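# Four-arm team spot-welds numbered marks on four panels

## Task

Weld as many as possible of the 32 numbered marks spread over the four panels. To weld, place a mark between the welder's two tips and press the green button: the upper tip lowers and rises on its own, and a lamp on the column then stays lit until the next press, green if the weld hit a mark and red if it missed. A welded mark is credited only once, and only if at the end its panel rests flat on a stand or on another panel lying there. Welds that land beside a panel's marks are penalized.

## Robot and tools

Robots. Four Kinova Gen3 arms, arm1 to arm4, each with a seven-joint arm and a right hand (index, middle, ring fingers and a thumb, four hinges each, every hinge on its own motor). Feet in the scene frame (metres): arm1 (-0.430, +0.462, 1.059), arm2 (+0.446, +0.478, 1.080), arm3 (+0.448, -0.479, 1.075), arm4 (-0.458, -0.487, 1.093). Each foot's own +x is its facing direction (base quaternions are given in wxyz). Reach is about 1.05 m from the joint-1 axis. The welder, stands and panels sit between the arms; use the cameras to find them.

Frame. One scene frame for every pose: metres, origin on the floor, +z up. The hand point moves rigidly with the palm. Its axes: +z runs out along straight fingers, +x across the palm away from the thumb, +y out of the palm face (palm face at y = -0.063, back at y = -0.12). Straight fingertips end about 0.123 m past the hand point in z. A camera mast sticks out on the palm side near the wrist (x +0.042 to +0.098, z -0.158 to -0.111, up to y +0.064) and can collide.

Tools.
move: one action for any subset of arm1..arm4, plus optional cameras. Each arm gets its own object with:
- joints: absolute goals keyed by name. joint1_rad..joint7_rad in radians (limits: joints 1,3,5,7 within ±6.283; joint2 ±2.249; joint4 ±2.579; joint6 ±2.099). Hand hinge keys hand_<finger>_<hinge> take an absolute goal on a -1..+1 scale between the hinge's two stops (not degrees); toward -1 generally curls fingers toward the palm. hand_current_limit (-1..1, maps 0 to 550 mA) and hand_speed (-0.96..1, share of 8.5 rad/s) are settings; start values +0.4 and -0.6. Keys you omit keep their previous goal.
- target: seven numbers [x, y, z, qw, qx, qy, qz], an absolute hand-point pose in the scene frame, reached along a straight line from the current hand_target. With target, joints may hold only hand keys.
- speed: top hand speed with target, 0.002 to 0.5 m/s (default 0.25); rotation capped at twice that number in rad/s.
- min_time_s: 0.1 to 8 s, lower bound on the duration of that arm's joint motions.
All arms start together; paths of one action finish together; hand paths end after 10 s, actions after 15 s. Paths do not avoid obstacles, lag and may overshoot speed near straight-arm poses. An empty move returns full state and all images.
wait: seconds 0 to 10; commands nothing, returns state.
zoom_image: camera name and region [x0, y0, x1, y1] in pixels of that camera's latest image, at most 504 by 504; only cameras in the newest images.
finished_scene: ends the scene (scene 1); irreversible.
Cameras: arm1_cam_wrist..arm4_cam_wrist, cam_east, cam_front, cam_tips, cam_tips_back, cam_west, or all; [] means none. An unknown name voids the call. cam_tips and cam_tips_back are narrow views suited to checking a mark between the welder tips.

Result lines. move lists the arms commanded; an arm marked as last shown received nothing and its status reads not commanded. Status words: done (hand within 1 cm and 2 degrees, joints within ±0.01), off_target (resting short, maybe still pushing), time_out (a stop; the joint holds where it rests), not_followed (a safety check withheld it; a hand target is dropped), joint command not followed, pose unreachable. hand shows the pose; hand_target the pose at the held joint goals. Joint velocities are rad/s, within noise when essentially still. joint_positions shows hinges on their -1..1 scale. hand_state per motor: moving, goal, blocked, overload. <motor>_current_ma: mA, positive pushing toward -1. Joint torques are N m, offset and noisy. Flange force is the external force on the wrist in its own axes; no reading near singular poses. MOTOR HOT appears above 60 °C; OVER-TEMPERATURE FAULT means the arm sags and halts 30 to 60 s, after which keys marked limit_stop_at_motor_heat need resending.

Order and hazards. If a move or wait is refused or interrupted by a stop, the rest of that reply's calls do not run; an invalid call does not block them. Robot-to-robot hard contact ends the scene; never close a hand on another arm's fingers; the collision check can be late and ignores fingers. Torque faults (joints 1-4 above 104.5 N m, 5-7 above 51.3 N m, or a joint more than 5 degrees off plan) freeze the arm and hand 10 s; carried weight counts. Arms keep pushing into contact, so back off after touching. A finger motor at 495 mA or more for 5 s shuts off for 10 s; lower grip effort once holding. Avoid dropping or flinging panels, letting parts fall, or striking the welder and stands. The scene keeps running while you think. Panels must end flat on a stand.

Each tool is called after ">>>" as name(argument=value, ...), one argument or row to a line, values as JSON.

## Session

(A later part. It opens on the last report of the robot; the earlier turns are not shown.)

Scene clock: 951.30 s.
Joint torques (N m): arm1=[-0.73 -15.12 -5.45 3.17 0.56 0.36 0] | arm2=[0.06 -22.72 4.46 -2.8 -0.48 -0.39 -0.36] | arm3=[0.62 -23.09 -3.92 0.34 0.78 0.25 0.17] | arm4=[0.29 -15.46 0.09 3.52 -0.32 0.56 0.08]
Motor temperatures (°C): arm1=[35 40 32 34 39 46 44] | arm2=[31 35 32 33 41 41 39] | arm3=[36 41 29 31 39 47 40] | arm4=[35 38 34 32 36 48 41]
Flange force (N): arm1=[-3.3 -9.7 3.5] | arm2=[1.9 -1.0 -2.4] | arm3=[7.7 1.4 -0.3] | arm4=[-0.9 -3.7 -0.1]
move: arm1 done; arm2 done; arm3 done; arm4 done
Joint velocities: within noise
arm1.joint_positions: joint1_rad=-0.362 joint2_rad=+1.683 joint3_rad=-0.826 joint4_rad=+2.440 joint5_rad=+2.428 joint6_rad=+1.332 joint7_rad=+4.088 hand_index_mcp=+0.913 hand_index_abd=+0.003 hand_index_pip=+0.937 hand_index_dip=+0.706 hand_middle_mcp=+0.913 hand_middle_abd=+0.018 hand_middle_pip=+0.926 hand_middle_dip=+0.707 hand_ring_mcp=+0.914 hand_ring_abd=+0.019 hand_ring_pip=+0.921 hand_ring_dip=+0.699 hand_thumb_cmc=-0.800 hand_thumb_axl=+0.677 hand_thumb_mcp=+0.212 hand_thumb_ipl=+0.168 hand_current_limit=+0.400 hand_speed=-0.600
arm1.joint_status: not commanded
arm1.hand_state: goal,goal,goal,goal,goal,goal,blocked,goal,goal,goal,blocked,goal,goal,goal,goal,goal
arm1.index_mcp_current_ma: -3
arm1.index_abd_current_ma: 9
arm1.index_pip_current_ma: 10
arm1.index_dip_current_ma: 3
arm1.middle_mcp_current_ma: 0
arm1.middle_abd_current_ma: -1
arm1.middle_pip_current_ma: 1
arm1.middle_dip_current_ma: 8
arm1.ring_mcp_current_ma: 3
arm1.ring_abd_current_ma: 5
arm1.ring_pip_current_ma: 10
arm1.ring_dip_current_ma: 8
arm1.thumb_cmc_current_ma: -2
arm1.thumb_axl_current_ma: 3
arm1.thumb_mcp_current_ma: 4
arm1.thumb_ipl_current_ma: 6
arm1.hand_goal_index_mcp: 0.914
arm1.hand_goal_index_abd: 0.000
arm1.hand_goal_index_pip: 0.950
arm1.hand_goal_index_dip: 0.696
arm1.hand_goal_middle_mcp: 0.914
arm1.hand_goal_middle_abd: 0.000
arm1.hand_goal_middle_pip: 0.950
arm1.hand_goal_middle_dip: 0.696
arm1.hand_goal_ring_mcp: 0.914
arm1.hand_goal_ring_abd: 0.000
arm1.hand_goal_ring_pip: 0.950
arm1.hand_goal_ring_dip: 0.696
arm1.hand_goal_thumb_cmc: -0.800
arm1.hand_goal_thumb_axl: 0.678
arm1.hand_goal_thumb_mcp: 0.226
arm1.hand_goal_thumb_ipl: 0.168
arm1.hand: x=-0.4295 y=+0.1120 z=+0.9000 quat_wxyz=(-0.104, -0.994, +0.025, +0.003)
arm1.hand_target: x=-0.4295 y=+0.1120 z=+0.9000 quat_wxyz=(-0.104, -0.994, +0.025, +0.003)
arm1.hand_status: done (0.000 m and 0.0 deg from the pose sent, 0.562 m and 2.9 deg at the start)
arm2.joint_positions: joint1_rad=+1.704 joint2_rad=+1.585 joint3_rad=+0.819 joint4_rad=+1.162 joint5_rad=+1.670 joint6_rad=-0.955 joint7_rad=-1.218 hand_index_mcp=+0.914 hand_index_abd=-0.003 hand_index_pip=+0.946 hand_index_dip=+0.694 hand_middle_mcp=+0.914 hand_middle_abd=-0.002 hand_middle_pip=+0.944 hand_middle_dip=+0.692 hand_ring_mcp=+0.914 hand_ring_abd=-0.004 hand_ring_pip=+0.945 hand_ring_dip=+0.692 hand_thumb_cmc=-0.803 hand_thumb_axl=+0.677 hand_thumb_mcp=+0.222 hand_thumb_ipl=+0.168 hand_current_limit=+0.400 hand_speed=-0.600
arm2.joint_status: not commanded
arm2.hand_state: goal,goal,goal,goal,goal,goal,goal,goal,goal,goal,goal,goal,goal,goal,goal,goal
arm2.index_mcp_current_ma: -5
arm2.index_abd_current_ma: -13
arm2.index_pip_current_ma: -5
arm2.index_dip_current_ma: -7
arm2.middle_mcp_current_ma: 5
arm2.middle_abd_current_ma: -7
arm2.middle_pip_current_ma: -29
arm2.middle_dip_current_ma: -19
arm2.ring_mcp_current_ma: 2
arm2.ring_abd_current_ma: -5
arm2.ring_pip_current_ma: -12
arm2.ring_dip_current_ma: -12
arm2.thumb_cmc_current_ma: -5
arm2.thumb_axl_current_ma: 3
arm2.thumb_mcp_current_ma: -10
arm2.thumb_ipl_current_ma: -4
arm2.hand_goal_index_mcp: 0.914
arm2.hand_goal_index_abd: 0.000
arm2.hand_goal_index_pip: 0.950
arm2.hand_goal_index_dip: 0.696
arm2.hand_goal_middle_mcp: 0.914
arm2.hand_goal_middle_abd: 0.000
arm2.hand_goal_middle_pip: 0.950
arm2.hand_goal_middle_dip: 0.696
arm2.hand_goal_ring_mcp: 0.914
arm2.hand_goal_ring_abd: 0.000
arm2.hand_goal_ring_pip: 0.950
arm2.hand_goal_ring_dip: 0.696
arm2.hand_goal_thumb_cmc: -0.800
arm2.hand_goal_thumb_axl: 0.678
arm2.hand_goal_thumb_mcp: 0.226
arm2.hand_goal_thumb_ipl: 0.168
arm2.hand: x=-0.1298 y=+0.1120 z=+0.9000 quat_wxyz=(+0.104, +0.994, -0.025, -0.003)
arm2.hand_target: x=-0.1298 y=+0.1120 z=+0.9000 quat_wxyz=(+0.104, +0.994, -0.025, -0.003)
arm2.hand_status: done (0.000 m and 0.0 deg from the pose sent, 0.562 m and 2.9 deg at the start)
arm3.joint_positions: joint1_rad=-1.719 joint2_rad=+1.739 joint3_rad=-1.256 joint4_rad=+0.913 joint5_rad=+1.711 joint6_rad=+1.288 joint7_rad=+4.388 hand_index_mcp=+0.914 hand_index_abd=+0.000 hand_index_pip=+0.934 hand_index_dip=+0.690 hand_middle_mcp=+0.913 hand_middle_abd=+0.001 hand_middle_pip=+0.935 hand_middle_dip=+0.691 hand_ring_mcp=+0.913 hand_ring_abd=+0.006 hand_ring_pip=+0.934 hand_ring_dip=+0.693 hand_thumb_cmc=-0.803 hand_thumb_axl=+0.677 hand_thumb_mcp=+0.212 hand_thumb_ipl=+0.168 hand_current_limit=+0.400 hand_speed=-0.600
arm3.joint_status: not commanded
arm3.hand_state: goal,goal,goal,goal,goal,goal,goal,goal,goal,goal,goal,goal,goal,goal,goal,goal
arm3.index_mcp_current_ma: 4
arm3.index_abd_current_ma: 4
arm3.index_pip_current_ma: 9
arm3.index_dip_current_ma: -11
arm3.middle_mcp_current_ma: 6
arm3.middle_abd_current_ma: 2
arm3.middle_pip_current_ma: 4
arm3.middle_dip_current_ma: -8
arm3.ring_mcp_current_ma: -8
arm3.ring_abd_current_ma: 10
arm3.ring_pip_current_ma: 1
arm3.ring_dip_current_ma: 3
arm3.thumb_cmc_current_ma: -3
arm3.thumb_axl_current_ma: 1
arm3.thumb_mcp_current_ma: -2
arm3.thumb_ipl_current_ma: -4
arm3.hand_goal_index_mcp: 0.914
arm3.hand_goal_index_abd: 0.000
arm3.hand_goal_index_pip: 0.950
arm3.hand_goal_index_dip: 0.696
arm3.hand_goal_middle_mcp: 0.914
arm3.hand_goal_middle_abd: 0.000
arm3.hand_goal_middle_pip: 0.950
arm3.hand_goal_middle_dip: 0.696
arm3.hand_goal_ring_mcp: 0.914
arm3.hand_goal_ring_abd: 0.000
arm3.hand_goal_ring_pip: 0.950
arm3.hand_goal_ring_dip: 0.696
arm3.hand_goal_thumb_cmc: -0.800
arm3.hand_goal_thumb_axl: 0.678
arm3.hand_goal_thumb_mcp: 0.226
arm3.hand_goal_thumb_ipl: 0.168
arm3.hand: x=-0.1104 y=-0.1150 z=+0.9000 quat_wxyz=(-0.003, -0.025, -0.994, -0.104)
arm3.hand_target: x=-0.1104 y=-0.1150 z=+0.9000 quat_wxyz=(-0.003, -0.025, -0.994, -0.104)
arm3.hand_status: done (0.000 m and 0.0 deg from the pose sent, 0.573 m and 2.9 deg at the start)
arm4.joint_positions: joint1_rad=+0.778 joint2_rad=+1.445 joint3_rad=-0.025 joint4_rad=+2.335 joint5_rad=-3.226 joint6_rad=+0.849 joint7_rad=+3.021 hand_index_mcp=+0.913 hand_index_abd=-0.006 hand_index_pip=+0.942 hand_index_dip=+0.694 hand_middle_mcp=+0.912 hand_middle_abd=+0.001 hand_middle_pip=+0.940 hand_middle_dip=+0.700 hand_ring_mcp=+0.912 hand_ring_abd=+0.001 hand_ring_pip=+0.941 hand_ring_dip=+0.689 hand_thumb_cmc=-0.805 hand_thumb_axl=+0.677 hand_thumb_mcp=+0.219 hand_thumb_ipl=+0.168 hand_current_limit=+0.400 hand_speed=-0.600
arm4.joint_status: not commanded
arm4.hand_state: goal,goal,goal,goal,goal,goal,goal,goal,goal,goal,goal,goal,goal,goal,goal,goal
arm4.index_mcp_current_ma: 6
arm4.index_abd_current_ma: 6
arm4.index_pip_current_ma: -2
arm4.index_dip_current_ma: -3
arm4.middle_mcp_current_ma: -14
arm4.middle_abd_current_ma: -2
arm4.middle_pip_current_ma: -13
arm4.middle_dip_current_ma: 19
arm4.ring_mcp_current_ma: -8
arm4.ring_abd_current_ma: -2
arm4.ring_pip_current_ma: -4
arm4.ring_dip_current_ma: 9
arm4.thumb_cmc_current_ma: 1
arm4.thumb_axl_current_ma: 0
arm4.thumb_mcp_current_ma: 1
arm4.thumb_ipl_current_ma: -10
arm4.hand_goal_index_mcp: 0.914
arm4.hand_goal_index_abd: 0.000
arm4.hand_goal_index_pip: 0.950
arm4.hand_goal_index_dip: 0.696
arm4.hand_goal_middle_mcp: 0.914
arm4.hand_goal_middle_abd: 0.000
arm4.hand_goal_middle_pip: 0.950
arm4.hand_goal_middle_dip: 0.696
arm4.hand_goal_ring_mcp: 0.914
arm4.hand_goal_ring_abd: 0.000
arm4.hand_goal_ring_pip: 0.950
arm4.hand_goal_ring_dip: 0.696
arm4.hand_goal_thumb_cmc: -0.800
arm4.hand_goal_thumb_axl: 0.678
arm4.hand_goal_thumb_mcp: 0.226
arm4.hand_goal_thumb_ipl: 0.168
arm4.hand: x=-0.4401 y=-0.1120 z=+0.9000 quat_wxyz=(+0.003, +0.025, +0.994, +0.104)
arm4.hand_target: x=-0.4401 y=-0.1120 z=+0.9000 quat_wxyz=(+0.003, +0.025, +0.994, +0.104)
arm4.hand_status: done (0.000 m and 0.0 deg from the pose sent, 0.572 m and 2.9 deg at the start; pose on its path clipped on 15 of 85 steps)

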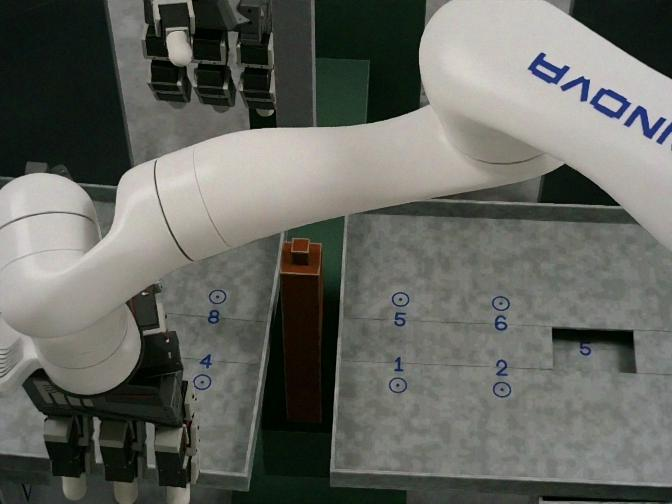

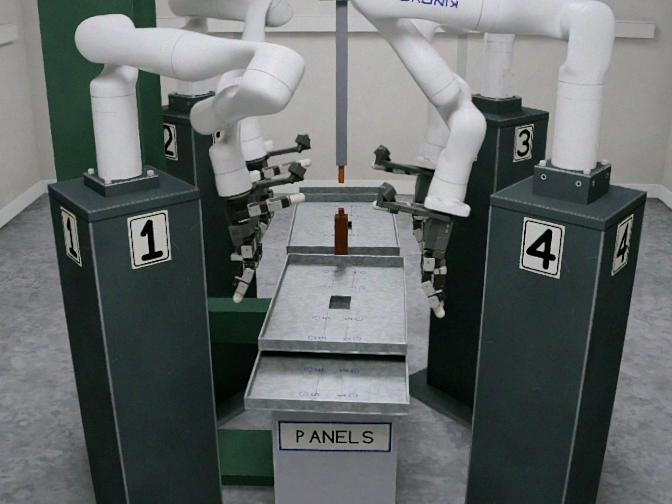

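>>> move(
  arm1={"target": [-0.4295, 0.1097, 0.7473, 0.10447, 0.99418, -0.02516, -0.00264], "speed": 0.1},
  arm2={"target": [-0.1298, 0.0968, 0.7473, 0.10447, 0.99418, -0.02516, -0.00264], "speed": 0.1},
  arm3={"target": [-0.1104, -0.1141, 0.7473, 0.00264, 0.02516, 0.99418, 0.10447], "speed": 0.1},
  arm4={"target": [-0.4401, -0.1001, 0.7473, 0.00264, 0.02516, 0.99418, 0.10447], "speed": 0.1},
)

>>> move(
  arm1={"target": [-0.4305, 0.0892, 0.7473, 0.10447, 0.99418, -0.02516, -0.00264], "speed": 0.03},
  arm2={"target": [-0.1308, 0.0763, 0.7473, 0.10447, 0.99418, -0.02516, -0.00264], "speed": 0.03},
  arm3={"target": [-0.1094, -0.0936, 0.7473, 0.00264, 0.02516, 0.99418, 0.10447], "speed": 0.03},
  arm4={"target": [-0.4391, -0.0796, 0.7473, 0.00264, 0.02516, 0.99418, 0.10447], "speed": 0.03},
  cameras=["cam_tips", "cam_front"],
)

Scene clock: 955.23 s.
Joint torques (N m): arm1=[-0.67 -14.44 -5.37 4.06 0.54 0.3 0.05] | arm2=[0.07 -23.13 2.71 -2.82 -0.45 -0.31 -0.29] | arm3=[0.69 -23.18 -0.87 0.17 0.65 0.11 0.25] | arm4=[0.25 -15.67 0.17 3.1 -0.3 0.56 0.08]
Motor temperatures (°C): arm1=[35 40 32 34 39 46 44] | arm2=[31 35 32 33 41 41 39] | arm3=[36 41 29 31 39 47 40] | arm4=[35 37 34 32 36 48 41]
Flange force (N): arm1=[-2.4 -8.3 -0.4] | arm2=[1.4 -0.7 -2.3] | arm3=no reading | arm4=[-0.8 -2.6 -0.8]
move: arm1 done; arm2 done; arm3 done; arm4 done
Joint velocities: within noise
arm1.joint_positions: joint1_rad=-0.321 joint2_rad=+1.966 joint3_rad=-0.614 joint4_rad=+2.071 joint5_rad=+2.697 joint6_rad=+1.172 joint7_rad=+4.176 hand_index_mcp=+0.913 hand_index_abd=+0.003 hand_index_pip=+0.937 hand_index_dip=+0.706 hand_middle_mcp=+0.913 hand_middle_abd=+0.018 hand_middle_pip=+0.926 hand_middle_dip=+0.707 hand_ring_mcp=+0.913 hand_ring_abd=+0.019 hand_ring_pip=+0.921 hand_ring_dip=+0.699 hand_thumb_cmc=-0.800 hand_thumb_axl=+0.677 hand_thumb_mcp=+0.212 hand_thumb_ipl=+0.168 hand_current_limit=+0.400 hand_speed=-0.600
arm1.joint_status: not commanded
arm1.hand_state: goal,goal,goal,goal,goal,goal,blocked,goal,goal,goal,blocked,goal,goal,goal,goal,goal
arm1.index_mcp_current_ma: -3
arm1.index_abd_current_ma: 2
arm1.index_pip_current_ma: 4
arm1.index_dip_current_ma: 5
arm1.middle_mcp_current_ma: 0
arm1.middle_abd_current_ma: -5
arm1.middle_pip_current_ma: -1
arm1.middle_dip_current_ma: 0
arm1.ring_mcp_current_ma: 1
arm1.ring_abd_current_ma: 7
arm1.ring_pip_current_ma: 9
arm1.ring_dip_current_ma: 12
arm1.thumb_cmc_current_ma: 0
arm1.thumb_axl_current_ma: 5
arm1.thumb_mcp_current_ma: 0
arm1.thumb_ipl_current_ma: -6
arm1.hand_goal_index_mcp: 0.914
arm1.hand_goal_index_abd: 0.000
arm1.hand_goal_index_pip: 0.950
arm1.hand_goal_index_dip: 0.696
arm1.hand_goal_middle_mcp: 0.914
arm1.hand_goal_middle_abd: 0.000
arm1.hand_goal_middle_pip: 0.950
arm1.hand_goal_middle_dip: 0.696
arm1.hand_goal_ring_mcp: 0.914
arm1.hand_goal_ring_abd: 0.000
arm1.hand_goal_ring_pip: 0.950
arm1.hand_goal_ring_dip: 0.696
arm1.hand_goal_thumb_cmc: -0.800
arm1.hand_goal_thumb_axl: 0.678
arm1.hand_goal_thumb_mcp: 0.226
arm1.hand_goal_thumb_ipl: 0.168
arm1.hand: x=-0.4295 y=+0.1097 z=+0.7473 quat_wxyz=(-0.104, -0.994, +0.025, +0.003)
arm1.hand_target: x=-0.4295 y=+0.1097 z=+0.7473 quat_wxyz=(-0.104, -0.994, +0.025, +0.003)
arm1.hand_status: done (0.000 m and 0.0 deg from the pose sent, 0.153 m and 0.0 deg at the start)
arm2.joint_positions: joint1_rad=+1.784 joint2_rad=+1.911 joint3_rad=+0.807 joint4_rad=+0.747 joint5_rad=+1.649 joint6_rad=-0.841 joint7_rad=-1.400 hand_index_mcp=+0.914 hand_index_abd=-0.001 hand_index_pip=+0.946 hand_index_dip=+0.694 hand_middle_mcp=+0.914 hand_middle_abd=-0.002 hand_middle_pip=+0.944 hand_middle_dip=+0.692 hand_ring_mcp=+0.914 hand_ring_abd=-0.002 hand_ring_pip=+0.945 hand_ring_dip=+0.692 hand_thumb_cmc=-0.803 hand_thumb_axl=+0.677 hand_thumb_mcp=+0.222 hand_thumb_ipl=+0.168 hand_current_limit=+0.400 hand_speed=-0.600
arm2.joint_status: not commanded
arm2.hand_state: goal,goal,goal,goal,goal,goal,goal,goal,goal,goal,goal,goal,goal,goal,goal,goal
arm2.index_mcp_current_ma: -1
arm2.index_abd_current_ma: -10
arm2.index_pip_current_ma: -3
arm2.index_dip_current_ma: -11
arm2.middle_mcp_current_ma: 8
arm2.middle_abd_current_ma: -9
arm2.middle_pip_current_ma: -25
arm2.middle_dip_current_ma: -19
arm2.ring_mcp_current_ma: 5
arm2.ring_abd_current_ma: -2
arm2.ring_pip_current_ma: -15
arm2.ring_dip_current_ma: -13
arm2.thumb_cmc_current_ma: -8
arm2.thumb_axl_current_ma: 8
arm2.thumb_mcp_current_ma: -12
arm2.thumb_ipl_current_ma: -2
arm2.hand_goal_index_mcp: 0.914
arm2.hand_goal_index_abd: 0.000
arm2.hand_goal_index_pip: 0.950
arm2.hand_goal_index_dip: 0.696
arm2.hand_goal_middle_mcp: 0.914
arm2.hand_goal_middle_abd: 0.000
arm2.hand_goal_middle_pip: 0.950
arm2.hand_goal_middle_dip: 0.696
arm2.hand_goal_ring_mcp: 0.914
arm2.hand_goal_ring_abd: 0.000
arm2.hand_goal_ring_pip: 0.950
arm2.hand_goal_ring_dip: 0.696
arm2.hand_goal_thumb_cmc: -0.800
arm2.hand_goal_thumb_axl: 0.678
arm2.hand_goal_thumb_mcp: 0.226
arm2.hand_goal_thumb_ipl: 0.168
arm2.hand: x=-0.1298 y=+0.0968 z=+0.7473 quat_wxyz=(+0.104, +0.994, -0.025, -0.003)
arm2.hand_target: x=-0.1298 y=+0.0968 z=+0.7473 quat_wxyz=(+0.104, +0.994, -0.025, -0.003)
arm2.hand_status: done (0.000 m and 0.0 deg from the pose sent, 0.153 m and 0.0 deg at the start)
arm3.joint_positions: joint1_rad=-1.896 joint2_rad=+2.002 joint3_rad=-1.260 joint4_rad=+0.445 joint5_rad=+1.717 joint6_rad=+1.073 joint7_rad=+4.599 hand_index_mcp=+0.914 hand_index_abd=+0.001 hand_index_pip=+0.934 hand_index_dip=+0.690 hand_middle_mcp=+0.913 hand_middle_abd=+0.002 hand_middle_pip=+0.935 hand_middle_dip=+0.691 hand_ring_mcp=+0.913 hand_ring_abd=+0.007 hand_ring_pip=+0.934 hand_ring_dip=+0.693 hand_thumb_cmc=-0.803 hand_thumb_axl=+0.677 hand_thumb_mcp=+0.212 hand_thumb_ipl=+0.168 hand_current_limit=+0.400 hand_speed=-0.600
arm3.joint_status: not commanded
arm3.hand_state: goal,goal,goal,goal,goal,goal,goal,goal,goal,goal,goal,goal,goal,goal,goal,goal
arm3.index_mcp_current_ma: 5
arm3.index_abd_current_ma: 6
arm3.index_pip_current_ma: 10
arm3.index_dip_current_ma: -5
arm3.middle_mcp_current_ma: 4
arm3.middle_abd_current_ma: -3
arm3.middle_pip_current_ma: 12
arm3.middle_dip_current_ma: -2
arm3.ring_mcp_current_ma: 1
arm3.ring_abd_current_ma: 11
arm3.ring_pip_current_ma: 6
arm3.ring_dip_current_ma: 1
arm3.thumb_cmc_current_ma: 4
arm3.thumb_axl_current_ma: 7
arm3.thumb_mcp_current_ma: -9
arm3.thumb_ipl_current_ma: -7
arm3.hand_goal_index_mcp: 0.914
arm3.hand_goal_index_abd: 0.000
arm3.hand_goal_index_pip: 0.950
arm3.hand_goal_index_dip: 0.696
arm3.hand_goal_middle_mcp: 0.914
arm3.hand_goal_middle_abd: 0.000
arm3.hand_goal_middle_pip: 0.950
arm3.hand_goal_middle_dip: 0.696
arm3.hand_goal_ring_mcp: 0.914
arm3.hand_goal_ring_abd: 0.000
arm3.hand_goal_ring_pip: 0.950
arm3.hand_goal_ring_dip: 0.696
arm3.hand_goal_thumb_cmc: -0.800
arm3.hand_goal_thumb_axl: 0.678
arm3.hand_goal_thumb_mcp: 0.226
arm3.hand_goal_thumb_ipl: 0.168
arm3.hand: x=-0.1104 y=-0.1141 z=+0.7473 quat_wxyz=(-0.003, -0.025, -0.994, -0.104)
arm3.hand_target: x=-0.1104 y=-0.1141 z=+0.7473 quat_wxyz=(-0.003, -0.025, -0.994, -0.104)
arm3.hand_status: done (0.000 m and 0.0 deg from the pose sent, 0.153 m and 0.0 deg at the start)
arm4.joint_positions: joint1_rad=+0.784 joint2_rad=+1.780 joint3_rad=-0.018 joint4_rad=+1.930 joint5_rad=-3.219 joint6_rad=+0.779 joint7_rad=+3.030 hand_index_mcp=+0.913 hand_index_abd=-0.006 hand_index_pip=+0.942 hand_index_dip=+0.694 hand_middle_mcp=+0.912 hand_middle_abd=+0.001 hand_middle_pip=+0.940 hand_middle_dip=+0.700 hand_ring_mcp=+0.912 hand_ring_abd=+0.001 hand_ring_pip=+0.941 hand_ring_dip=+0.689 hand_thumb_cmc=-0.805 hand_thumb_axl=+0.677 hand_thumb_mcp=+0.219 hand_thumb_ipl=+0.168 hand_current_limit=+0.400 hand_speed=-0.600
arm4.joint_status: not commanded
arm4.hand_state: goal,goal,goal,goal,goal,goal,goal,goal,goal,goal,goal,goal,goal,goal,goal,goal
arm4.index_mcp_current_ma: 7
arm4.index_abd_current_ma: -4
arm4.index_pip_current_ma: 1
arm4.index_dip_current_ma: -7
arm4.middle_mcp_current_ma: -11
arm4.middle_abd_current_ma: -5
arm4.middle_pip_current_ma: -9
arm4.middle_dip_current_ma: 2
arm4.ring_mcp_current_ma: -7
arm4.ring_abd_current_ma: 5
arm4.ring_pip_current_ma: -6
arm4.ring_dip_current_ma: 8
arm4.thumb_cmc_current_ma: 3
arm4.thumb_axl_current_ma: 5
arm4.thumb_mcp_current_ma: 4
arm4.thumb_ipl_current_ma: 4
arm4.hand_goal_index_mcp: 0.914
arm4.hand_goal_index_abd: 0.000
arm4.hand_goal_index_pip: 0.950
arm4.hand_goal_index_dip: 0.696
arm4.hand_goal_middle_mcp: 0.914
arm4.hand_goal_middle_abd: 0.000
arm4.hand_goal_middle_pip: 0.950
arm4.hand_goal_middle_dip: 0.696
arm4.hand_goal_ring_mcp: 0.914
arm4.hand_goal_ring_abd: 0.000
arm4.hand_goal_ring_pip: 0.950
arm4.hand_goal_ring_dip: 0.696
arm4.hand_goal_thumb_cmc: -0.800
arm4.hand_goal_thumb_axl: 0.678
arm4.hand_goal_thumb_mcp: 0.226
arm4.hand_goal_thumb_ipl: 0.168
arm4.hand: x=-0.4401 y=-0.1001 z=+0.7473 quat_wxyz=(+0.003, +0.025, +0.994, +0.104)
arm4.hand_target: x=-0.4401 y=-0.1001 z=+0.7473 quat_wxyz=(+0.003, +0.025, +0.994, +0.104)
arm4.hand_status: done (0.000 m and 0.0 deg from the pose sent, 0.153 m and 0.0 deg at the start)
pictures: none

Scene clock: 956.50 s.
Joint torques (N m): arm1=[0.65 -36.01 -19.78 -18.52 11.8 5.62 -1.14] | arm2=[-7.37 -27.73 -1.59 -10.18 -4.16 0.28 -0.45] | arm3=[18.71 -27.5 8.27 -13.72 8.65 -1.26 0.29] | arm4=[2.19 -30.43 3.65 -13.92 -2.01 8.02 -0.62]
Motor temperatures (°C): arm1=[35 40 32 34 39 46 44] | arm2=[31 35 32 33 41 41 39] | arm3=[36 41 29 31 39 47 40] | arm4=[35 37 34 32 36 48 41]
Flange force (N): arm1=[-8.0 -51.0 -25.9] | arm2=[3.3 -14.8 -11.8] | arm3=no reading | arm4=[0.5 -27.6 -17.1]
move: arm1 done; arm2 done; arm3 done; arm4 done
Joint velocities: within noise
arm1.joint_positions: joint1_rad=-0.334 joint2_rad=+1.934 joint3_rad=-0.633 joint4_rad=+2.032 joint5_rad=+2.653 joint6_rad=+1.120 joint7_rad=+4.204 hand_index_mcp=+0.999 hand_index_abd=+0.003 hand_index_pip=+0.937 hand_index_dip=+0.706 hand_middle_mcp=+1.001 hand_middle_abd=+0.017 hand_middle_pip=+0.927 hand_middle_dip=+0.705 hand_ring_mcp=+1.002 hand_ring_abd=+0.019 hand_ring_pip=+0.910 hand_ring_dip=+0.700 hand_thumb_cmc=-0.800 hand_thumb_axl=+0.677 hand_thumb_mcp=+0.212 hand_thumb_ipl=+0.168 hand_current_limit=+0.400 hand_speed=-0.600
arm1.joint_status: not commanded
arm1.hand_state: blocked,goal,goal,goal,blocked,goal,blocked,goal,blocked,goal,blocked,goal,goal,goal,goal,goal
arm1.index_mcp_current_ma: -7
arm1.index_abd_current_ma: 4
arm1.index_pip_current_ma: 9
arm1.index_dip_current_ma: -2
arm1.middle_mcp_current_ma: 11
arm1.middle_abd_current_ma: -1
arm1.middle_pip_current_ma: 1
arm1.middle_dip_current_ma: 2
arm1.ring_mcp_current_ma: 11
arm1.ring_abd_current_ma: 9
arm1.ring_pip_current_ma: 3
arm1.ring_dip_current_ma: 3
arm1.thumb_cmc_current_ma: -2
arm1.thumb_axl_current_ma: 1
arm1.thumb_mcp_current_ma: -9
arm1.thumb_ipl_current_ma: 7
arm1.hand_goal_index_mcp: 0.914
arm1.hand_goal_index_abd: 0.000
arm1.hand_goal_index_pip: 0.950
arm1.hand_goal_index_dip: 0.696
arm1.hand_goal_middle_mcp: 0.914
arm1.hand_goal_middle_abd: 0.000
arm1.hand_goal_middle_pip: 0.950
arm1.hand_goal_middle_dip: 0.696
arm1.hand_goal_ring_mcp: 0.914
arm1.hand_goal_ring_abd: 0.000
arm1.hand_goal_ring_pip: 0.950
arm1.hand_goal_ring_dip: 0.696
arm1.hand_goal_thumb_cmc: -0.800
arm1.hand_goal_thumb_axl: 0.678
arm1.hand_goal_thumb_mcp: 0.226
arm1.hand_goal_thumb_ipl: 0.168
arm1.hand: x=-0.4305 y=+0.0893 z=+0.7473 quat_wxyz=(-0.104, -0.994, +0.025, +0.003)
arm1.hand_target: x=-0.4305 y=+0.0892 z=+0.7473 quat_wxyz=(-0.104, -0.994, +0.025, +0.003)
arm1.hand_status: done (0.000 m and 0.0 deg from the pose sent, 0.021 m and 0.0 deg at the start)
arm2.joint_positions: joint1_rad=+1.773 joint2_rad=+1.927 joint3_rad=+0.830 joint4_rad=+0.680 joint5_rad=+1.672 joint6_rad=-0.850 joint7_rad=-1.484 hand_index_mcp=+0.951 hand_index_abd=-0.005 hand_index_pip=+0.943 hand_index_dip=+0.694 hand_middle_mcp=+0.957 hand_middle_abd=-0.003 hand_middle_pip=+0.942 hand_middle_dip=+0.692 hand_ring_mcp=+0.963 hand_ring_abd=-0.005 hand_ring_pip=+0.943 hand_ring_dip=+0.692 hand_thumb_cmc=-0.803 hand_thumb_axl=+0.677 hand_thumb_mcp=+0.222 hand_thumb_ipl=+0.168 hand_current_limit=+0.400 hand_speed=-0.600
arm2.joint_status: not commanded
arm2.hand_state: blocked,goal,goal,goal,blocked,goal,goal,goal,blocked,goal,goal,goal,goal,goal,goal,goal
arm2.index_mcp_current_ma: 160
arm2.index_abd_current_ma: -13
arm2.index_pip_current_ma: -15
arm2.index_dip_current_ma: -11
arm2.middle_mcp_current_ma: 200
arm2.middle_abd_current_ma: -14
arm2.middle_pip_current_ma: -36
arm2.middle_dip_current_ma: -12
arm2.ring_mcp_current_ma: 218
arm2.ring_abd_current_ma: -10
arm2.ring_pip_current_ma: -15
arm2.ring_dip_current_ma: -13
arm2.thumb_cmc_current_ma: -8
arm2.thumb_axl_current_ma: 6
arm2.thumb_mcp_current_ma: -13
arm2.thumb_ipl_current_ma: -6
arm2.hand_goal_index_mcp: 0.914
arm2.hand_goal_index_abd: 0.000
arm2.hand_goal_index_pip: 0.950
arm2.hand_goal_index_dip: 0.696
arm2.hand_goal_middle_mcp: 0.914
arm2.hand_goal_middle_abd: 0.000
arm2.hand_goal_middle_pip: 0.950
arm2.hand_goal_middle_dip: 0.696
arm2.hand_goal_ring_mcp: 0.914
arm2.hand_goal_ring_abd: 0.000
arm2.hand_goal_ring_pip: 0.950
arm2.hand_goal_ring_dip: 0.696
arm2.hand_goal_thumb_cmc: -0.800
arm2.hand_goal_thumb_axl: 0.678
arm2.hand_goal_thumb_mcp: 0.226
arm2.hand_goal_thumb_ipl: 0.168
arm2.hand: x=-0.1308 y=+0.0763 z=+0.7473 quat_wxyz=(+0.104, +0.994, -0.025, -0.003)
arm2.hand_target: x=-0.1308 y=+0.0763 z=+0.7473 quat_wxyz=(+0.104, +0.994, -0.025, -0.003)
arm2.hand_status: done (0.000 m and 0.0 deg from the pose sent, 0.021 m and 0.0 deg at the start)
arm3.joint_positions: joint1_rad=-1.900 joint2_rad=+2.008 joint3_rad=-1.277 joint4_rad=+0.369 joint5_rad=+1.695 joint6_rad=+1.065 joint7_rad=+4.679 hand_index_mcp=+1.001 hand_index_abd=+0.008 hand_index_pip=+0.933 hand_index_dip=+0.692 hand_middle_mcp=+1.001 hand_middle_abd=+0.002 hand_middle_pip=+0.934 hand_middle_dip=+0.691 hand_ring_mcp=+1.001 hand_ring_abd=+0.007 hand_ring_pip=+0.932 hand_ring_dip=+0.696 hand_thumb_cmc=-0.803 hand_thumb_axl=+0.677 hand_thumb_mcp=+0.212 hand_thumb_ipl=+0.168 hand_current_limit=+0.400 hand_speed=-0.600
arm3.joint_status: not commanded
arm3.hand_state: blocked,goal,goal,goal,blocked,goal,goal,goal,blocked,goal,goal,goal,goal,goal,goal,goal
arm3.index_mcp_current_ma: 22
arm3.index_abd_current_ma: 4
arm3.index_pip_current_ma: -3
arm3.index_dip_current_ma: -6
arm3.middle_mcp_current_ma: 20
arm3.middle_abd_current_ma: -1
arm3.middle_pip_current_ma: 3
arm3.middle_dip_current_ma: -10
arm3.ring_mcp_current_ma: 12
arm3.ring_abd_current_ma: 4
arm3.ring_pip_current_ma: 9
arm3.ring_dip_current_ma: -3
arm3.thumb_cmc_current_ma: -6
arm3.thumb_axl_current_ma: 3
arm3.thumb_mcp_current_ma: -4
arm3.thumb_ipl_current_ma: -10
arm3.hand_goal_index_mcp: 0.914
arm3.hand_goal_index_abd: 0.000
arm3.hand_goal_index_pip: 0.950
arm3.hand_goal_index_dip: 0.696
arm3.hand_goal_middle_mcp: 0.914
arm3.hand_goal_middle_abd: 0.000
arm3.hand_goal_middle_pip: 0.950
arm3.hand_goal_middle_dip: 0.696
arm3.hand_goal_ring_mcp: 0.914
arm3.hand_goal_ring_abd: 0.000
arm3.hand_goal_ring_pip: 0.950
arm3.hand_goal_ring_dip: 0.696
arm3.hand_goal_thumb_cmc: -0.800
arm3.hand_goal_thumb_axl: 0.678
arm3.hand_goal_thumb_mcp: 0.226
arm3.hand_goal_thumb_ipl: 0.168
arm3.hand: x=-0.1094 y=-0.0937 z=+0.7473 quat_wxyz=(-0.003, -0.025, -0.994, -0.104)
arm3.hand_target: x=-0.1094 y=-0.0936 z=+0.7473 quat_wxyz=(-0.003, -0.025, -0.994, -0.104)
arm3.hand_status: done (0.000 m and 0.0 deg from the pose sent, 0.021 m and 0.0 deg at the start)
arm4.joint_positions: joint1_rad=+0.790 joint2_rad=+1.754 joint3_rad=-0.011 joint4_rad=+1.889 joint5_rad=-3.213 joint6_rad=+0.711 joint7_rad=+3.032 hand_index_mcp=+0.991 hand_index_abd=-0.006 hand_index_pip=+0.941 hand_index_dip=+0.694 hand_middle_mcp=+0.996 hand_middle_abd=+0.001 hand_middle_pip=+0.939 hand_middle_dip=+0.700 hand_ring_mcp=+1.001 hand_ring_abd=+0.001 hand_ring_pip=+0.940 hand_ring_dip=+0.690 hand_thumb_cmc=-0.805 hand_thumb_axl=+0.677 hand_thumb_mcp=+0.219 hand_thumb_ipl=+0.168 hand_current_limit=+0.400 hand_speed=-0.600
arm4.joint_status: not commanded
arm4.hand_state: blocked,goal,goal,goal,blocked,goal,goal,goal,blocked,goal,goal,goal,goal,goal,goal,goal
arm4.index_mcp_current_ma: 92
arm4.index_abd_current_ma: 4
arm4.index_pip_current_ma: -2
arm4.index_dip_current_ma: -5
arm4.middle_mcp_current_ma: 82
arm4.middle_abd_current_ma: -6
arm4.middle_pip_current_ma: -19
arm4.middle_dip_current_ma: -16
arm4.ring_mcp_current_ma: 90
arm4.ring_abd_current_ma: 3
arm4.ring_pip_current_ma: -14
arm4.ring_dip_current_ma: -5
arm4.thumb_cmc_current_ma: 11
arm4.thumb_axl_current_ma: 8
arm4.thumb_mcp_current_ma: 2
arm4.thumb_ipl_current_ma: -2
arm4.hand_goal_index_mcp: 0.914
arm4.hand_goal_index_abd: 0.000
arm4.hand_goal_index_pip: 0.950
arm4.hand_goal_index_dip: 0.696
arm4.hand_goal_middle_mcp: 0.914
arm4.hand_goal_middle_abd: 0.000
arm4.hand_goal_middle_pip: 0.950
arm4.hand_goal_middle_dip: 0.696
arm4.hand_goal_ring_mcp: 0.914
arm4.hand_goal_ring_abd: 0.000
arm4.hand_goal_ring_pip: 0.950
arm4.hand_goal_ring_dip: 0.696
arm4.hand_goal_thumb_cmc: -0.800
arm4.hand_goal_thumb_axl: 0.678
arm4.hand_goal_thumb_mcp: 0.226
arm4.hand_goal_thumb_ipl: 0.168
arm4.hand: x=-0.4391 y=-0.0796 z=+0.7473 quat_wxyz=(+0.003, +0.025, +0.994, +0.104)
arm4.hand_target: x=-0.4391 y=-0.0796 z=+0.7473 quat_wxyz=(+0.003, +0.025, +0.994, +0.104)
arm4.hand_status: done (0.000 m and 0.0 deg from the pose sent, 0.021 m and 0.0 deg at the start)
pictures: cam_front, cam_tips

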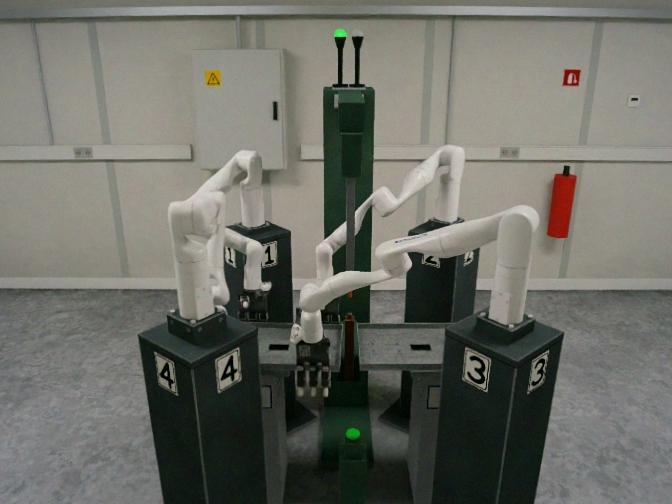

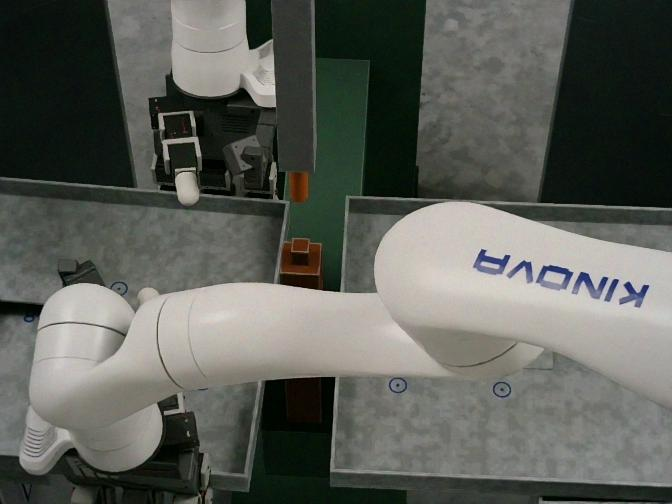

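>>> move(
  arm1={"target": [-0.4305, 0.0897, 0.85, 0.10447, 0.99418, -0.02516, -0.00264], "speed": 0.07},
  arm2={"target": [-0.1308, 0.0755, 0.85, 0.10447, 0.99418, -0.02516, -0.00264], "speed": 0.07},
  arm3={"target": [-0.1094, -0.0936, 0.85, 0.00264, 0.02516, 0.99418, 0.10447], "speed": 0.07},
  arm4={"target": [-0.4391, -0.0796, 0.85, 0.00264, 0.02516, 0.99418, 0.10447], "speed": 0.07},
  cameras=["cam_tips", "cam_front"],
)

Scene clock: 959.13 s.
Joint torques (N m): arm1=[1.81 -37.24 -19.25 -14.76 12.02 6.86 -1.29] | arm2=[-7.37 -31.22 -0.09 -11.39 -5.2 0.05 -0.5] | arm3=[18.81 -35.02 4.87 -11.96 9 3.1 0.21] | arm4=[2.01 -33.06 2.98 -16.28 -1.94 10.07 -0.92]
Motor temperatures (°C): arm1=[35 40 32 34 39 46 44] | arm2=[31 35 32 33 41 41 39] | arm3=[36 41 29 31 39 47 40] | arm4=[35 38 34 32 36 48 41]
Flange force (N): arm1=[-3.4 -53.1 0.4] | arm2=[5.5 -17.3 -7.7] | arm3=[13.0 -27.6 0.6] | arm4=[-1.4 -35.0 -11.0]
move: arm1 done; arm2 done; arm3 done; arm4 done
Joint velocities: within noise
arm1.joint_positions: joint1_rad=-0.349 joint2_rad=+1.742 joint3_rad=-0.753 joint4_rad=+2.284 joint5_rad=+2.495 joint6_rad=+1.227 joint7_rad=+4.159 hand_index_mcp=+0.999 hand_index_abd=+0.003 hand_index_pip=+0.937 hand_index_dip=+0.706 hand_middle_mcp=+1.001 hand_middle_abd=+0.019 hand_middle_pip=+0.927 hand_middle_dip=+0.705 hand_ring_mcp=+1.002 hand_ring_abd=+0.022 hand_ring_pip=+0.910 hand_ring_dip=+0.700 hand_thumb_cmc=-0.800 hand_thumb_axl=+0.677 hand_thumb_mcp=+0.212 hand_thumb_ipl=+0.168 hand_current_limit=+0.400 hand_speed=-0.600
arm1.joint_status: not commanded
arm1.hand_state: blocked,goal,goal,goal,blocked,goal,blocked,goal,blocked,blocked,blocked,goal,goal,goal,goal,goal
arm1.index_mcp_current_ma: 0
arm1.index_abd_current_ma: -3
arm1.index_pip_current_ma: 9
arm1.index_dip_current_ma: 2
arm1.middle_mcp_current_ma: 11
arm1.middle_abd_current_ma: -6
arm1.middle_pip_current_ma: 5
arm1.middle_dip_current_ma: 9
arm1.ring_mcp_current_ma: 11
arm1.ring_abd_current_ma: 11
arm1.ring_pip_current_ma: 12
arm1.ring_dip_current_ma: 10
arm1.thumb_cmc_current_ma: 3
arm1.thumb_axl_current_ma: 0
arm1.thumb_mcp_current_ma: -4
arm1.thumb_ipl_current_ma: -2
arm1.hand_goal_index_mcp: 0.914
arm1.hand_goal_index_abd: 0.000
arm1.hand_goal_index_pip: 0.950
arm1.hand_goal_index_dip: 0.696
arm1.hand_goal_middle_mcp: 0.914
arm1.hand_goal_middle_abd: 0.000
arm1.hand_goal_middle_pip: 0.950
arm1.hand_goal_middle_dip: 0.696
arm1.hand_goal_ring_mcp: 0.914
arm1.hand_goal_ring_abd: 0.000
arm1.hand_goal_ring_pip: 0.950
arm1.hand_goal_ring_dip: 0.696
arm1.hand_goal_thumb_cmc: -0.800
arm1.hand_goal_thumb_axl: 0.678
arm1.hand_goal_thumb_mcp: 0.226
arm1.hand_goal_thumb_ipl: 0.168
arm1.hand: x=-0.4305 y=+0.0897 z=+0.8500 quat_wxyz=(-0.104, -0.994, +0.025, +0.003)
arm1.hand_target: x=-0.4305 y=+0.0897 z=+0.8500 quat_wxyz=(-0.104, -0.994, +0.025, +0.003)
arm1.hand_status: done (0.000 m and 0.0 deg from the pose sent, 0.103 m and 0.0 deg at the start)
arm2.joint_positions: joint1_rad=+1.693 joint2_rad=+1.700 joint3_rad=+0.817 joint4_rad=+0.988 joint5_rad=+1.668 joint6_rad=-0.921 joint7_rad=-1.350 hand_index_mcp=+0.964 hand_index_abd=-0.005 hand_index_pip=+0.943 hand_index_dip=+0.694 hand_middle_mcp=+0.970 hand_middle_abd=-0.002 hand_middle_pip=+0.945 hand_middle_dip=+0.692 hand_ring_mcp=+0.976 hand_ring_abd=-0.003 hand_ring_pip=+0.945 hand_ring_dip=+0.692 hand_thumb_cmc=-0.803 hand_thumb_axl=+0.677 hand_thumb_mcp=+0.222 hand_thumb_ipl=+0.168 hand_current_limit=+0.400 hand_speed=-0.600
arm2.joint_status: not commanded
arm2.hand_state: blocked,goal,goal,goal,blocked,goal,goal,goal,blocked,goal,goal,goal,goal,goal,goal,goal
arm2.index_mcp_current_ma: 220
arm2.index_abd_current_ma: -18
arm2.index_pip_current_ma: -18
arm2.index_dip_current_ma: -14
arm2.middle_mcp_current_ma: 258
arm2.middle_abd_current_ma: -11
arm2.middle_pip_current_ma: -23
arm2.middle_dip_current_ma: -13
arm2.ring_mcp_current_ma: 278
arm2.ring_abd_current_ma: -9
arm2.ring_pip_current_ma: -3
arm2.ring_dip_current_ma: -17
arm2.thumb_cmc_current_ma: -4
arm2.thumb_axl_current_ma: 8
arm2.thumb_mcp_current_ma: -9
arm2.thumb_ipl_current_ma: -4
arm2.hand_goal_index_mcp: 0.914
arm2.hand_goal_index_abd: 0.000
arm2.hand_goal_index_pip: 0.950
arm2.hand_goal_index_dip: 0.696
arm2.hand_goal_middle_mcp: 0.914
arm2.hand_goal_middle_abd: 0.000
arm2.hand_goal_middle_pip: 0.950
arm2.hand_goal_middle_dip: 0.696
arm2.hand_goal_ring_mcp: 0.914
arm2.hand_goal_ring_abd: 0.000
arm2.hand_goal_ring_pip: 0.950
arm2.hand_goal_ring_dip: 0.696
arm2.hand_goal_thumb_cmc: -0.800
arm2.hand_goal_thumb_axl: 0.678
arm2.hand_goal_thumb_mcp: 0.226
arm2.hand_goal_thumb_ipl: 0.168
arm2.hand: x=-0.1308 y=+0.0755 z=+0.8500 quat_wxyz=(+0.104, +0.994, -0.025, -0.003)
arm2.hand_target: x=-0.1308 y=+0.0755 z=+0.8500 quat_wxyz=(+0.104, +0.994, -0.025, -0.003)
arm2.hand_status: done (0.000 m and 0.0 deg from the pose sent, 0.103 m and 0.0 deg at the start)
arm3.joint_positions: joint1_rad=-1.741 joint2_rad=+1.823 joint3_rad=-1.245 joint4_rad=+0.766 joint5_rad=+1.726 joint6_rad=+1.214 joint7_rad=+4.482 hand_index_mcp=+1.000 hand_index_abd=+0.008 hand_index_pip=+0.934 hand_index_dip=+0.692 hand_middle_mcp=+1.001 hand_middle_abd=+0.000 hand_middle_pip=+0.937 hand_middle_dip=+0.691 hand_ring_mcp=+1.001 hand_ring_abd=+0.005 hand_ring_pip=+0.935 hand_ring_dip=+0.695 hand_thumb_cmc=-0.803 hand_thumb_axl=+0.677 hand_thumb_mcp=+0.212 hand_thumb_ipl=+0.168 hand_current_limit=+0.400 hand_speed=-0.600
arm3.joint_status: not commanded
arm3.hand_state: blocked,goal,goal,goal,blocked,goal,goal,goal,blocked,goal,goal,goal,goal,goal,goal,goal
arm3.index_mcp_current_ma: 12
arm3.index_abd_current_ma: 6
arm3.index_pip_current_ma: 9
arm3.index_dip_current_ma: -2
arm3.middle_mcp_current_ma: 20
arm3.middle_abd_current_ma: 2
arm3.middle_pip_current_ma: 8
arm3.middle_dip_current_ma: -7
arm3.ring_mcp_current_ma: 15
arm3.ring_abd_current_ma: 9
arm3.ring_pip_current_ma: 2
arm3.ring_dip_current_ma: 3
arm3.thumb_cmc_current_ma: -7
arm3.thumb_axl_current_ma: -7
arm3.thumb_mcp_current_ma: -7
arm3.thumb_ipl_current_ma: -8
arm3.hand_goal_index_mcp: 0.914
arm3.hand_goal_index_abd: 0.000
arm3.hand_goal_index_pip: 0.950
arm3.hand_goal_index_dip: 0.696
arm3.hand_goal_middle_mcp: 0.914
arm3.hand_goal_middle_abd: 0.000
arm3.hand_goal_middle_pip: 0.950
arm3.hand_goal_middle_dip: 0.696
arm3.hand_goal_ring_mcp: 0.914
arm3.hand_goal_ring_abd: 0.000
arm3.hand_goal_ring_pip: 0.950
arm3.hand_goal_ring_dip: 0.696
arm3.hand_goal_thumb_cmc: -0.800
arm3.hand_goal_thumb_axl: 0.678
arm3.hand_goal_thumb_mcp: 0.226
arm3.hand_goal_thumb_ipl: 0.168
arm3.hand: x=-0.1094 y=-0.0936 z=+0.8500 quat_wxyz=(-0.003, -0.025, -0.994, -0.104)
arm3.hand_target: x=-0.1094 y=-0.0936 z=+0.8500 quat_wxyz=(-0.003, -0.025, -0.994, -0.104)
arm3.hand_status: done (0.000 m and 0.0 deg from the pose sent, 0.103 m and 0.0 deg at the start)
arm4.joint_positions: joint1_rad=+0.789 joint2_rad=+1.517 joint3_rad=-0.012 joint4_rad=+2.150 joint5_rad=-3.214 joint6_rad=+0.736 joint7_rad=+3.029 hand_index_mcp=+0.991 hand_index_abd=-0.003 hand_index_pip=+0.941 hand_index_dip=+0.694 hand_middle_mcp=+0.997 hand_middle_abd=+0.006 hand_middle_pip=+0.939 hand_middle_dip=+0.700 hand_ring_mcp=+1.001 hand_ring_abd=-0.001 hand_ring_pip=+0.941 hand_ring_dip=+0.689 hand_thumb_cmc=-0.805 hand_thumb_axl=+0.677 hand_thumb_mcp=+0.219 hand_thumb_ipl=+0.168 hand_current_limit=+0.400 hand_speed=-0.600
arm4.joint_status: not commanded
arm4.hand_state: blocked,goal,goal,goal,blocked,goal,goal,goal,blocked,goal,goal,goal,goal,goal,goal,goal
arm4.index_mcp_current_ma: 84
arm4.index_abd_current_ma: 11
arm4.index_pip_current_ma: 1
arm4.index_dip_current_ma: 3
arm4.middle_mcp_current_ma: 85
arm4.middle_abd_current_ma: -11
arm4.middle_pip_current_ma: -4
arm4.middle_dip_current_ma: -17
arm4.ring_mcp_current_ma: 99
arm4.ring_abd_current_ma: 6
arm4.ring_pip_current_ma: -10
arm4.ring_dip_current_ma: -4
arm4.thumb_cmc_current_ma: 15
arm4.thumb_axl_current_ma: 4
arm4.thumb_mcp_current_ma: -11
arm4.thumb_ipl_current_ma: -3
arm4.hand_goal_index_mcp: 0.914
arm4.hand_goal_index_abd: 0.000
arm4.hand_goal_index_pip: 0.950
arm4.hand_goal_index_dip: 0.696
arm4.hand_goal_middle_mcp: 0.914
arm4.hand_goal_middle_abd: 0.000
arm4.hand_goal_middle_pip: 0.950
arm4.hand_goal_middle_dip: 0.696
arm4.hand_goal_ring_mcp: 0.914
arm4.hand_goal_ring_abd: 0.000
arm4.hand_goal_ring_pip: 0.950
arm4.hand_goal_ring_dip: 0.696
arm4.hand_goal_thumb_cmc: -0.800
arm4.hand_goal_thumb_axl: 0.678
arm4.hand_goal_thumb_mcp: 0.226
arm4.hand_goal_thumb_ipl: 0.168
arm4.hand: x=-0.4391 y=-0.0796 z=+0.8500 quat_wxyz=(+0.003, +0.025, +0.994, +0.104)
arm4.hand_target: x=-0.4391 y=-0.0796 z=+0.8500 quat_wxyz=(+0.003, +0.025, +0.994, +0.104)
arm4.hand_status: done (0.000 m and 0.0 deg from the pose sent, 0.103 m and 0.0 deg at the start)
pictures: cam_front, cam_tips

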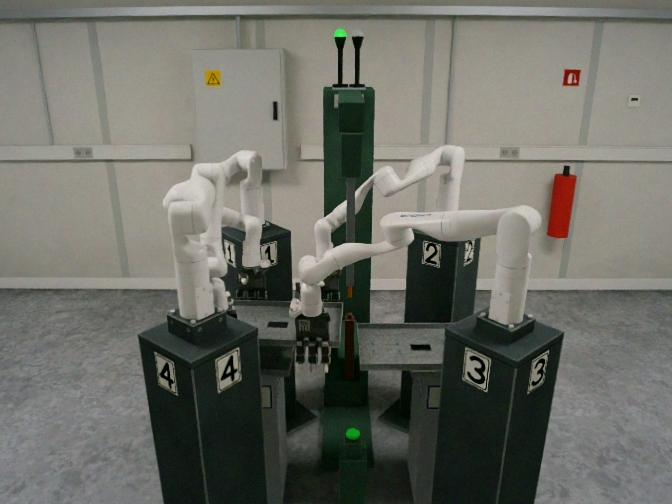

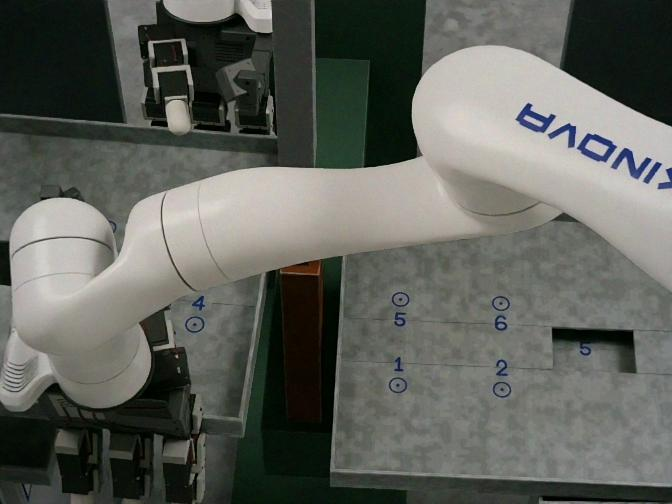

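>>> zoom_image(
  camera="cam_front",
  region=[210, 290, 360, 380],
)

Scaled by 3.360.

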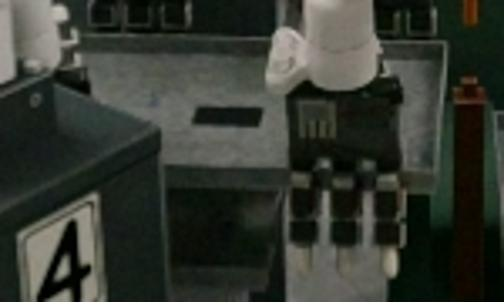

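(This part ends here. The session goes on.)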